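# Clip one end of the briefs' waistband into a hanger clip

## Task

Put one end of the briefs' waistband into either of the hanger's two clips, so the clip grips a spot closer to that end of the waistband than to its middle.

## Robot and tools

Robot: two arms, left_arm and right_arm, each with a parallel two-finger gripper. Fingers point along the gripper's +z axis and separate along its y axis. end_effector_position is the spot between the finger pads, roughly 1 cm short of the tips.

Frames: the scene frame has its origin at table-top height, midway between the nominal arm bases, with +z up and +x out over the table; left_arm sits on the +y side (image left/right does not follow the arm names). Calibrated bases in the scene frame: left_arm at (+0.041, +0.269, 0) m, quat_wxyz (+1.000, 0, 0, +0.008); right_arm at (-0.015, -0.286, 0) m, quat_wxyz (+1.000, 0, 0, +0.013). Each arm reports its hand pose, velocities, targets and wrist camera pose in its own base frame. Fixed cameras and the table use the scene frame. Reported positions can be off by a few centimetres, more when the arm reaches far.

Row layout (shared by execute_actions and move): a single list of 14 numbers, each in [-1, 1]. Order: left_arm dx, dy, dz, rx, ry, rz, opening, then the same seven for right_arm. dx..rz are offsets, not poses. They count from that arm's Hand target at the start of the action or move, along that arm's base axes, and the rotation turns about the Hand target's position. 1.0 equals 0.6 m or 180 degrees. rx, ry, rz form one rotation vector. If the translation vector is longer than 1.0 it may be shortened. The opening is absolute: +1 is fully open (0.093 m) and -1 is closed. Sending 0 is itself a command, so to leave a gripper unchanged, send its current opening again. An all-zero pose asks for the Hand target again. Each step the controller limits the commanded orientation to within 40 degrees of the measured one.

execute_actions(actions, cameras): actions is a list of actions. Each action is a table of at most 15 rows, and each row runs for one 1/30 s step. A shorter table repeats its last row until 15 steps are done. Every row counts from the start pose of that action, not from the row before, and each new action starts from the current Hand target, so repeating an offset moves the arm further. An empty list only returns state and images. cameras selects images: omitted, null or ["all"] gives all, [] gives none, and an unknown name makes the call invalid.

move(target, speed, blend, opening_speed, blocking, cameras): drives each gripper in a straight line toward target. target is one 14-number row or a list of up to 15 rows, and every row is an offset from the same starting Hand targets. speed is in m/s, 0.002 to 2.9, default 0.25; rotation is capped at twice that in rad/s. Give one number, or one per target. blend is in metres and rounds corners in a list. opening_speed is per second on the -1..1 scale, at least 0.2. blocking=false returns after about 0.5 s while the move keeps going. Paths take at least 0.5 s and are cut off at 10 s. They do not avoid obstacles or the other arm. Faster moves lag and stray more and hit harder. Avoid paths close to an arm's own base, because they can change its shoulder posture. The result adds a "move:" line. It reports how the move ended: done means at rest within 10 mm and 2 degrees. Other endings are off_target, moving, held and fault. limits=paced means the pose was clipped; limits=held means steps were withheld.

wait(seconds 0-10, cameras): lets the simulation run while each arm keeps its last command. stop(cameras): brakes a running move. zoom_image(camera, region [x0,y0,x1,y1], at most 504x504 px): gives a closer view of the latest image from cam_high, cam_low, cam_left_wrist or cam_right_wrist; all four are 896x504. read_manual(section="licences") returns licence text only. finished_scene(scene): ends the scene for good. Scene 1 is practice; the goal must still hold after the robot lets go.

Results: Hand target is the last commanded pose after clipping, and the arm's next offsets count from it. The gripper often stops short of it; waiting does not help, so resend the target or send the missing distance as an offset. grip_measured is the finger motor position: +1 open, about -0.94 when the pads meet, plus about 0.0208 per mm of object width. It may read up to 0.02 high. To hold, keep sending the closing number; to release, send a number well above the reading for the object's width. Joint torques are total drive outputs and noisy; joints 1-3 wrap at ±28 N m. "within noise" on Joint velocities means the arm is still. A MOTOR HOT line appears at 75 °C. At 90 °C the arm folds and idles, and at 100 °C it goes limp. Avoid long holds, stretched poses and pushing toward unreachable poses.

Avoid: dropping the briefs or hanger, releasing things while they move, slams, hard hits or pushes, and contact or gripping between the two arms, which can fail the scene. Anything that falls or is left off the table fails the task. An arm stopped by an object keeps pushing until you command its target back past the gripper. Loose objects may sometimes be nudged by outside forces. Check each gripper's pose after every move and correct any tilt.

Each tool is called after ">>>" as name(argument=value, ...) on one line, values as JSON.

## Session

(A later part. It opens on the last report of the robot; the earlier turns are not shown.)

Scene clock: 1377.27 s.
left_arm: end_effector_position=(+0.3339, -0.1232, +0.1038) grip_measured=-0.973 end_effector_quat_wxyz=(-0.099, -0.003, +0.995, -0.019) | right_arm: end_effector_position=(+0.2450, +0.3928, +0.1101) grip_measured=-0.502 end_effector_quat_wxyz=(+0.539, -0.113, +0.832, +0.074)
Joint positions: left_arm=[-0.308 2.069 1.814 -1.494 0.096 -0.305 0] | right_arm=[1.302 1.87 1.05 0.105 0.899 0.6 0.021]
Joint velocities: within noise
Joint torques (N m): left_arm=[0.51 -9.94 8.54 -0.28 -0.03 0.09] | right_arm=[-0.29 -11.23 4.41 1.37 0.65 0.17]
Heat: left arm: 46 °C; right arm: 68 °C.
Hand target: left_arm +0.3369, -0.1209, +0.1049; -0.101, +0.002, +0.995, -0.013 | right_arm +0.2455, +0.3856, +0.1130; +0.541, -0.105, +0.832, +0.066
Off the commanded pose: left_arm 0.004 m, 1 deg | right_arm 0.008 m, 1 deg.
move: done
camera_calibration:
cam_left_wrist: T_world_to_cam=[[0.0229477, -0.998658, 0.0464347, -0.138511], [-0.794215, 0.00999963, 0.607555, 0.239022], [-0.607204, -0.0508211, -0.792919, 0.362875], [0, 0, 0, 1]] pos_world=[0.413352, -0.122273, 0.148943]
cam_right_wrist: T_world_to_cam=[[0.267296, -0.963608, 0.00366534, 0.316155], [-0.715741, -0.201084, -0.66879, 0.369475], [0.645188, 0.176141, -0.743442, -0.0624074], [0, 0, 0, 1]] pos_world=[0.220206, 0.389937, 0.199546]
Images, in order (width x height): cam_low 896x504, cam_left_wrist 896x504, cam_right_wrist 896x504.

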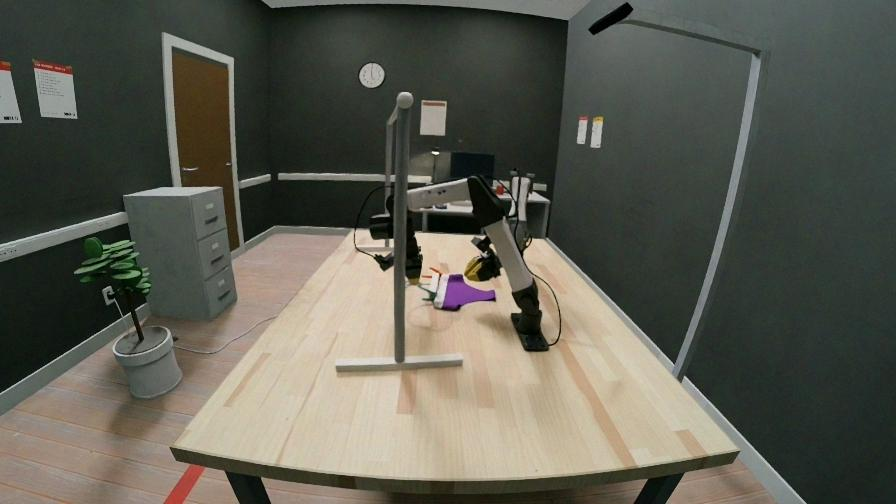

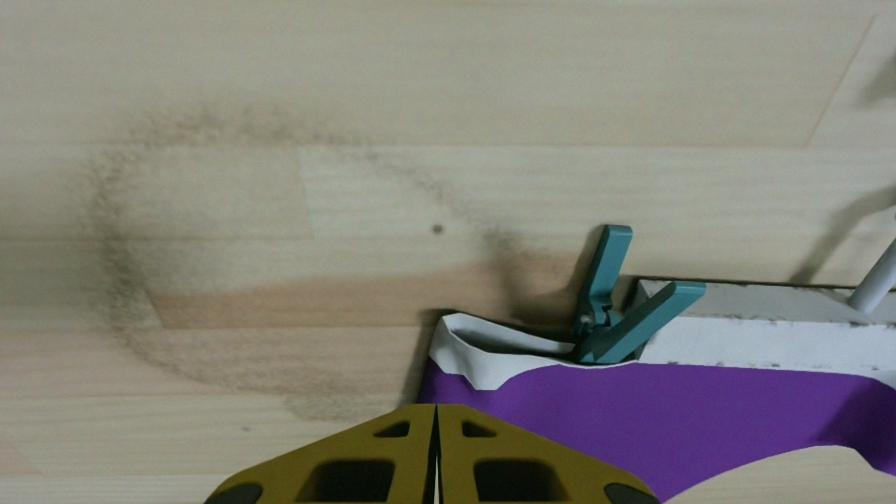

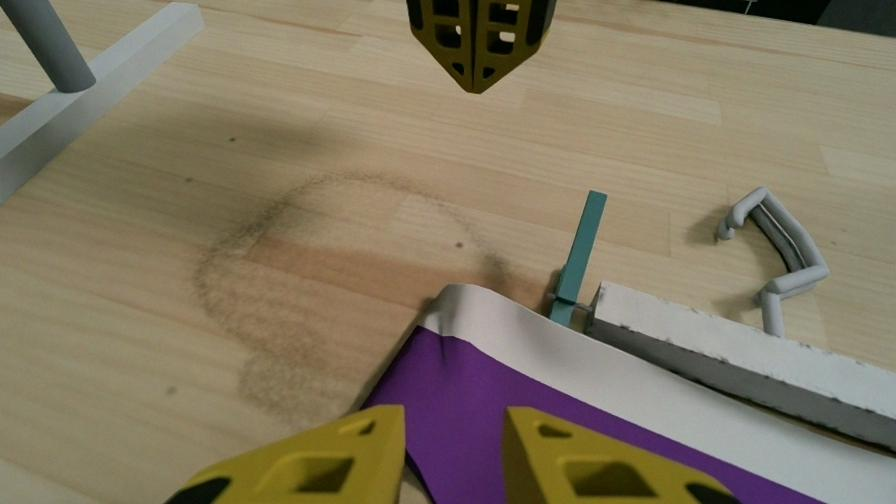

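>>> move(target=[-0.0907,-0.0585,-0.0448,-0.0401,0.0969,0.2478,-1, 0,0,0,0,0,0,-0.5], speed=0.3, cameras=["cam_left_wrist"])

Scene clock: 1481.03 s.
left_arm: end_effector_position=(+0.2807, -0.1548, +0.0677) grip_measured=-0.973 end_effector_quat_wxyz=(-0.245, -0.364, +0.894, -0.092) | right_arm: end_effector_position=(+0.2450, +0.3926, +0.1099) grip_measured=-0.502 end_effector_quat_wxyz=(+0.538, -0.113, +0.832, +0.074)
Joint positions: left_arm=[-0.276 2.022 1.512 -1.357 0.446 -0.981 0] | right_arm=[1.302 1.87 1.05 0.103 0.899 0.6 0.021]
Joint velocities: within noise
Joint torques (N m): left_arm=[0.8 -14.37 4.56 -0.24 0.46 -0.1] | right_arm=[-0.29 -11.14 4.41 1.37 0.67 0.17]
Heat: left arm: 47 °C; right arm: 67 °C.
Hand target: left_arm +0.2824, -0.1560, +0.0780; -0.234, -0.370, +0.892, -0.111 | right_arm +0.2455, +0.3856, +0.1130; +0.541, -0.105, +0.832, +0.066
Off the commanded pose: left_arm 0.011 m, 3 deg | right_arm 0.008 m, 1 deg.
move: off_target (left_arm)
camera_calibration:
cam_left_wrist: T_world_to_cam=[[0.707471, -0.706686, -0.00898108, -0.310447], [-0.386144, -0.397154, 0.832563, 0.0261304], [-0.591927, -0.585546, -0.553857, 0.197106], [0, 0, 0, 1]] pos_world=[0.346394, -0.0935959, 0.084625]
Images, in order (width x height): cam_left_wrist 896x504.

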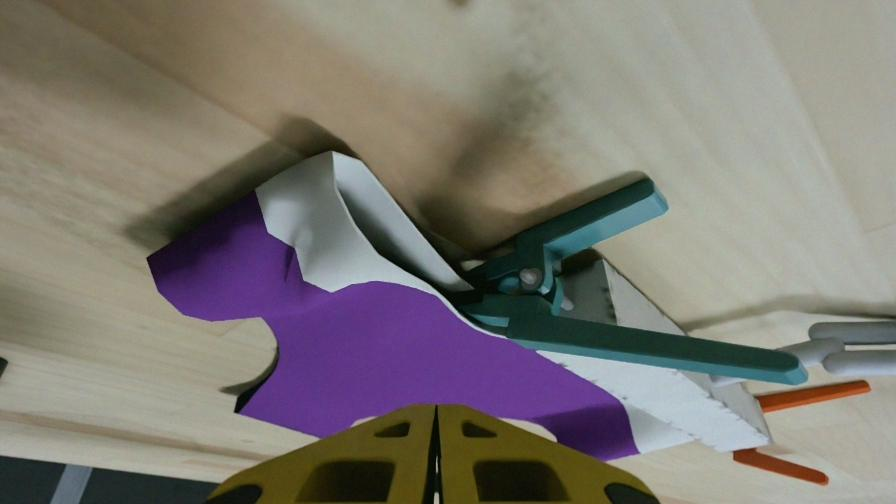

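>>> zoom_image(camera="cam_left_wrist", region=[400, 220, 560, 350])

>>> zoom_image(camera="cam_left_wrist", region=[430, 250, 530, 330])

Scaled by 3.150 from the camera's 896x504 image, which has a finer 1280x720 frame.

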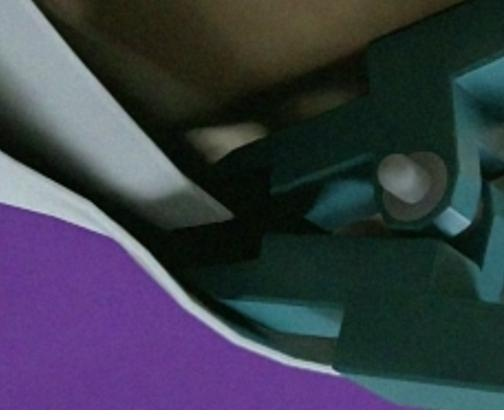

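Scaled by 5.040 from the camera's 896x504 image, which has a finer 1280x720 frame.

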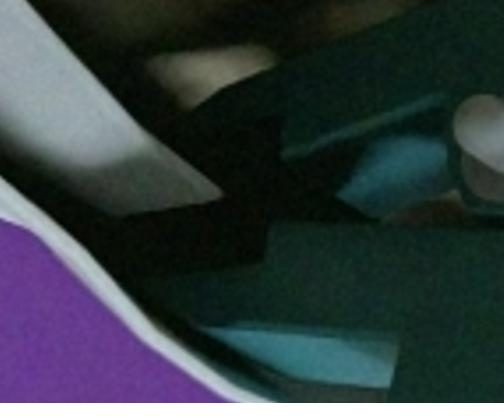

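>>> wait(seconds=0, cameras=["cam_high"])

>>> zoom_image(camera="cam_high", region=[390, 240, 590, 400])

Scene clock: 1519.10 s.
left_arm: end_effector_position=(+0.2810, -0.1549, +0.0676) grip_measured=-0.973 end_effector_quat_wxyz=(-0.244, -0.364, +0.894, -0.092) | right_arm: end_effector_position=(+0.2450, +0.3926, +0.1099) grip_measured=-0.502 end_effector_quat_wxyz=(+0.538, -0.113, +0.832, +0.074)
Joint positions: left_arm=[-0.276 2.022 1.512 -1.356 0.446 -0.983 0] | right_arm=[1.302 1.87 1.05 0.103 0.899 0.6 0.021]
Joint velocities: within noise
Joint torques (N m): left_arm=[0.84 -14.35 4.57 -0.24 0.46 -0.1] | right_arm=[-0.29 -11.17 4.42 1.37 0.66 0.18]
Heat: left arm: 58 °C; right arm: 67 °C.
Hand target: left_arm +0.2824, -0.1560, +0.0780; -0.234, -0.370, +0.892, -0.111 | right_arm +0.2455, +0.3856, +0.1130; +0.541, -0.105, +0.832, +0.066
Tool commands: left_gripper/opening=-1.0 right_gripper/opening=-0.5
Off the commanded pose: left_arm 0.011 m, 3 deg | right_arm 0.008 m, 1 deg.
Images, in order (width x height): cam_high 896x504.

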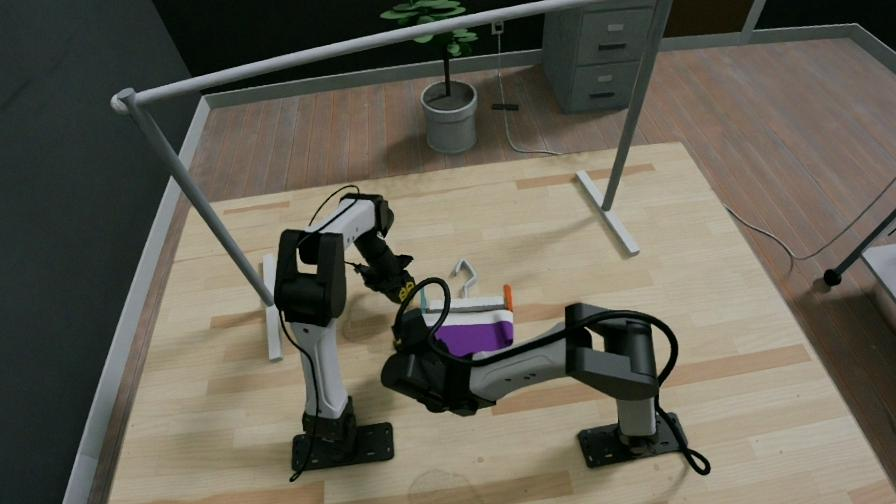

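Scaled by 2.520 from the camera's 896x504 image, which has a finer 1280x720 frame.

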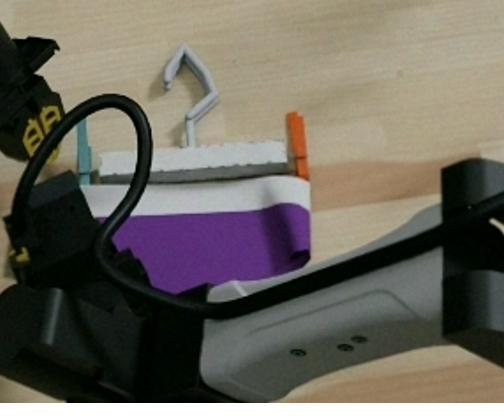

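>>> execute_actions(actions=[], cameras=["cam_high", "cam_left_wrist", "cam_right_wrist"])

Scene clock: 1531.53 s.
left_arm: end_effector_position=(+0.2810, -0.1549, +0.0676) grip_measured=-0.973 end_effector_quat_wxyz=(-0.244, -0.364, +0.894, -0.092) | right_arm: end_effector_position=(+0.2450, +0.3926, +0.1099) grip_measured=-0.502 end_effector_quat_wxyz=(+0.538, -0.113, +0.832, +0.074)
Joint positions: left_arm=[-0.276 2.022 1.512 -1.356 0.446 -0.983 0] | right_arm=[1.302 1.87 1.05 0.103 0.899 0.6 0.021]
Joint velocities: within noise
Joint torques (N m): left_arm=[0.8 -14.37 4.53 -0.24 0.46 -0.1] | right_arm=[-0.24 -11.22 4.4 1.39 0.66 0.18]
Heat: left arm: 59 °C; right arm: 67 °C.
Hand target: left_arm +0.2824, -0.1560, +0.0780; -0.234, -0.370, +0.892, -0.111 | right_arm +0.2455, +0.3856, +0.1130; +0.541, -0.105, +0.832, +0.066
Tool commands: left_gripper/opening=-1.0 right_gripper/opening=-0.5
Off the commanded pose: left_arm 0.011 m, 3 deg | right_arm 0.008 m, 1 deg.
camera_calibration:
cam_left_wrist: T_world_to_cam=[[0.708392, -0.70577, -0.00836955, -0.31087], [-0.386424, -0.397728, 0.83216, 0.026366], [-0.590642, -0.586261, -0.554473, 0.196709], [0, 0, 0, 1]] pos_world=[0.34659, -0.0935935, 0.084527]
cam_right_wrist: T_world_to_cam=[[0.267269, -0.963609, 0.00493916, 0.315909], [-0.716057, -0.202032, -0.668166, 0.369655], [0.644849, 0.175044, -0.743996, -0.0619458], [0, 0, 0, 1]] pos_world=[0.220207, 0.389938, 0.199343]
Images, in order (width x height): cam_high 896x504, cam_left_wrist 896x504, cam_right_wrist 896x504.

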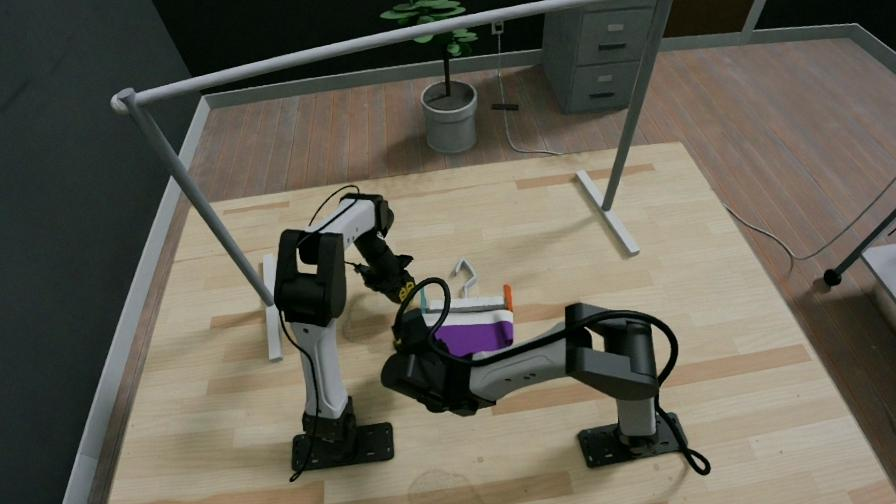

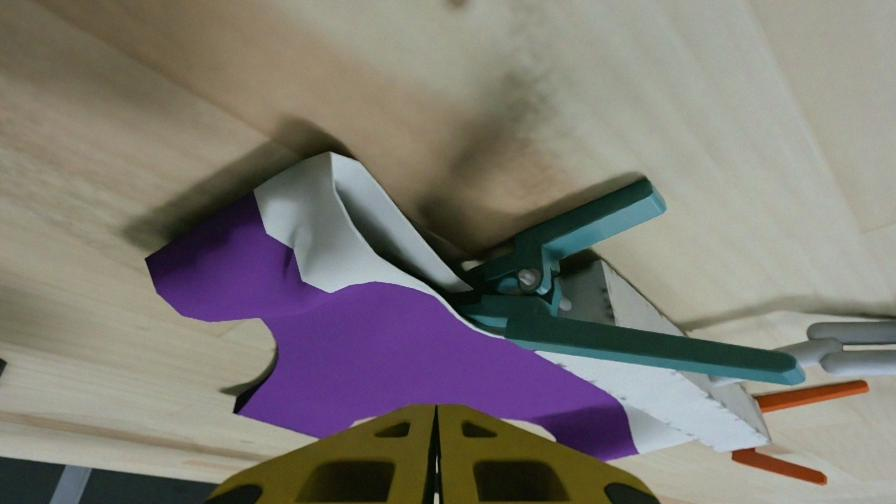

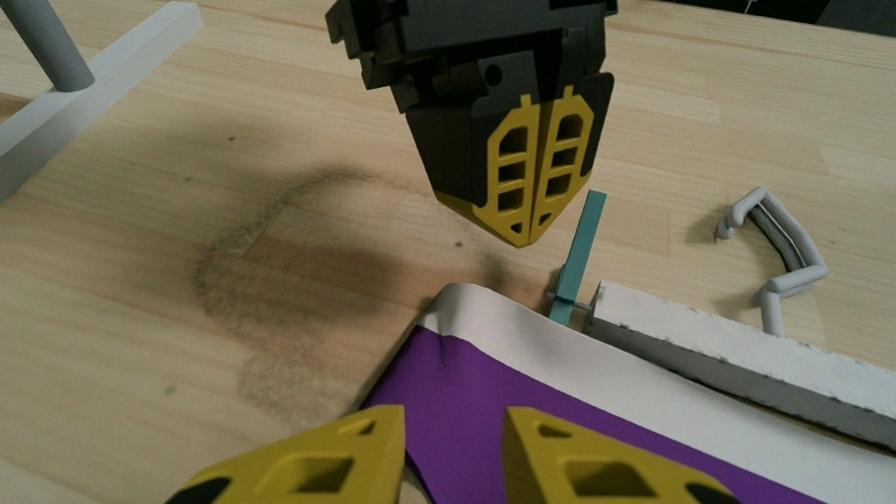

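>>> zoom_image(camera="cam_left_wrist", region=[400, 240, 600, 350])

>>> zoom_image(camera="cam_right_wrist", region=[400, 260, 648, 400])

>>> zoom_image(camera="cam_high", region=[380, 250, 540, 370])

Scaled by 2.520 from the camera's 896x504 image, which has a finer 1280x720 frame.

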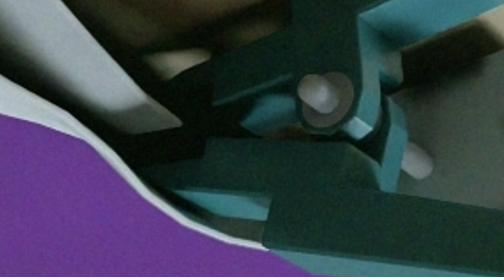

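Scaled by 2.032 from the camera's 896x504 image, which has a finer 1280x720 frame.

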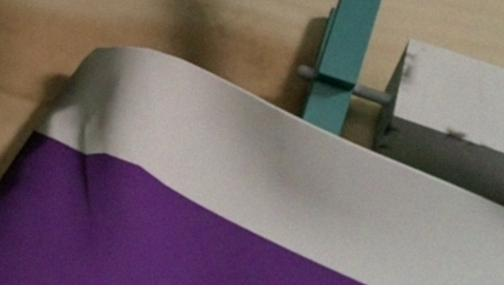

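Scaled by 3.150 from the camera's 896x504 image, which has a finer 1280x720 frame.

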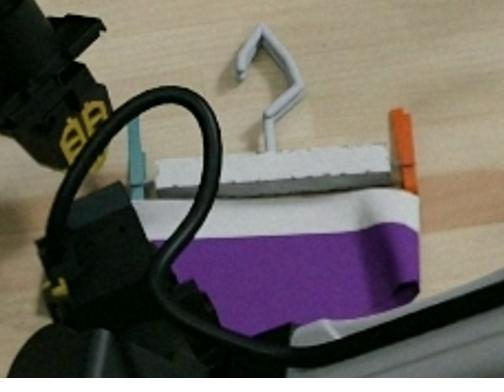

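>>> move(target=[[0.035,0.035,0.0867,0,0,0,-1, 0,0,0.1333,0,0,0,-0.5],[0.035,0.035,0.0867,0,0,0,-1, 0.0908,-0.5593,0.1783,-0.0133,0.1160,-0.0782,-0.5],[-0.1373,0.01,0.2867,0.1385,-0.3118,-0.2243,-1, 0.0908,-0.5593,0.1783,-0.0133,0.1160,-0.0782,-0.5]], speed=[0.2,0.3,0.35], blend=[0.02,0.0,0.0], cameras=["cam_high","cam_left_wrist"])

Scene clock: 1600.93 s.
left_arm: end_effector_position=(+0.1966, -0.1479, +0.2474) grip_measured=-0.973 end_effector_quat_wxyz=(+0.241, -0.001, +0.971, +0.006) | right_arm: end_effector_position=(+0.2999, +0.0504, +0.2147) grip_measured=-0.502 end_effector_quat_wxyz=(+0.387, +0.006, +0.922, +0.001)
Joint positions: left_arm=[-0.905 1.255 1.433 -1.443 -0.384 -0.846 0] | right_arm=[0.276 1.042 0.978 -0.733 0.199 0.207 0.021]
Joint velocities: within noise
Joint torques (N m): left_arm=[-0.66 -4.86 5.2 1.21 -0.42 0.08] | right_arm=[-0.69 -2.1 7.94 1.49 -0.05 -0.06]
Heat: left arm: 62 °C; right arm: 66 °C.
Hand target: left_arm +0.2000, -0.1500, +0.2500; +0.259, +0.000, +0.966, +0.000 | right_arm +0.3000, +0.0500, +0.2200; +0.383, -0.001, +0.924, +0.001
Off the commanded pose: left_arm 0.005 m, 2 deg | right_arm 0.005 m, 1 deg.
move: done
camera_calibration:
cam_left_wrist: T_world_to_cam=[[0.00908498, -0.999946, 0.00497483, -0.154051], [-0.999455, -0.00923817, -0.0316878, 0.238581], [0.0317321, -0.00468424, -0.999485, 0.324508], [0, 0, 0, 1]] pos_world=[0.229554, -0.150318, 0.332667]
Images, in order (width x height): cam_high 896x504, cam_left_wrist 896x504.

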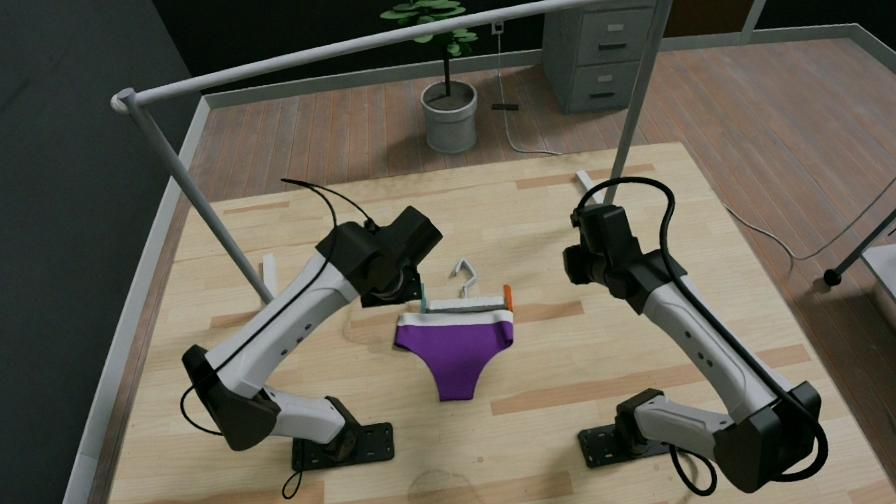

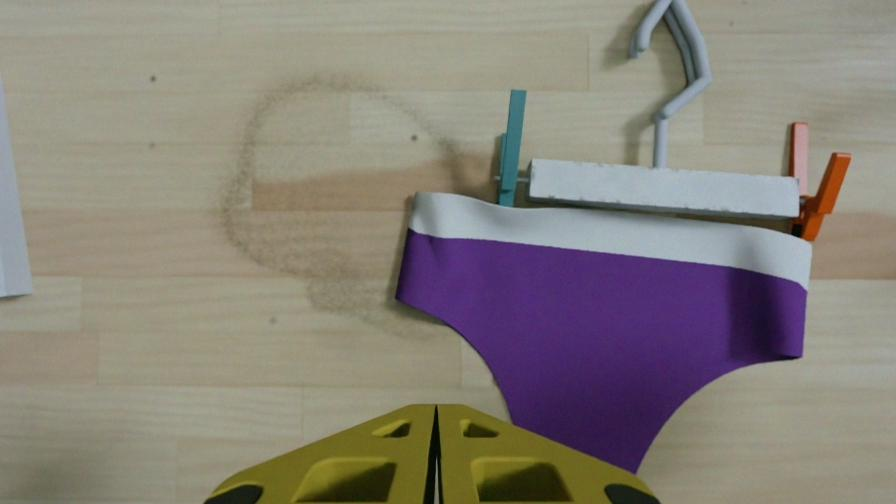

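>>> zoom_image(camera="cam_left_wrist", region=[396, 150, 596, 260])

>>> zoom_image(camera="cam_left_wrist", region=[700, 150, 880, 370])

Scaled by 2.520 from the camera's 896x504 image, which has a finer 1280x720 frame.

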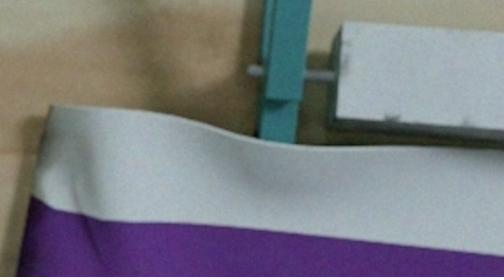

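Scaled by 2.291 from the camera's 896x504 image, which has a finer 1280x720 frame.

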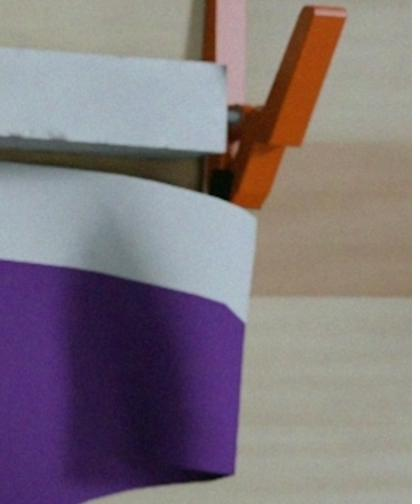

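>>> finished_scene(scene=2)

The scene is finished: the task was done.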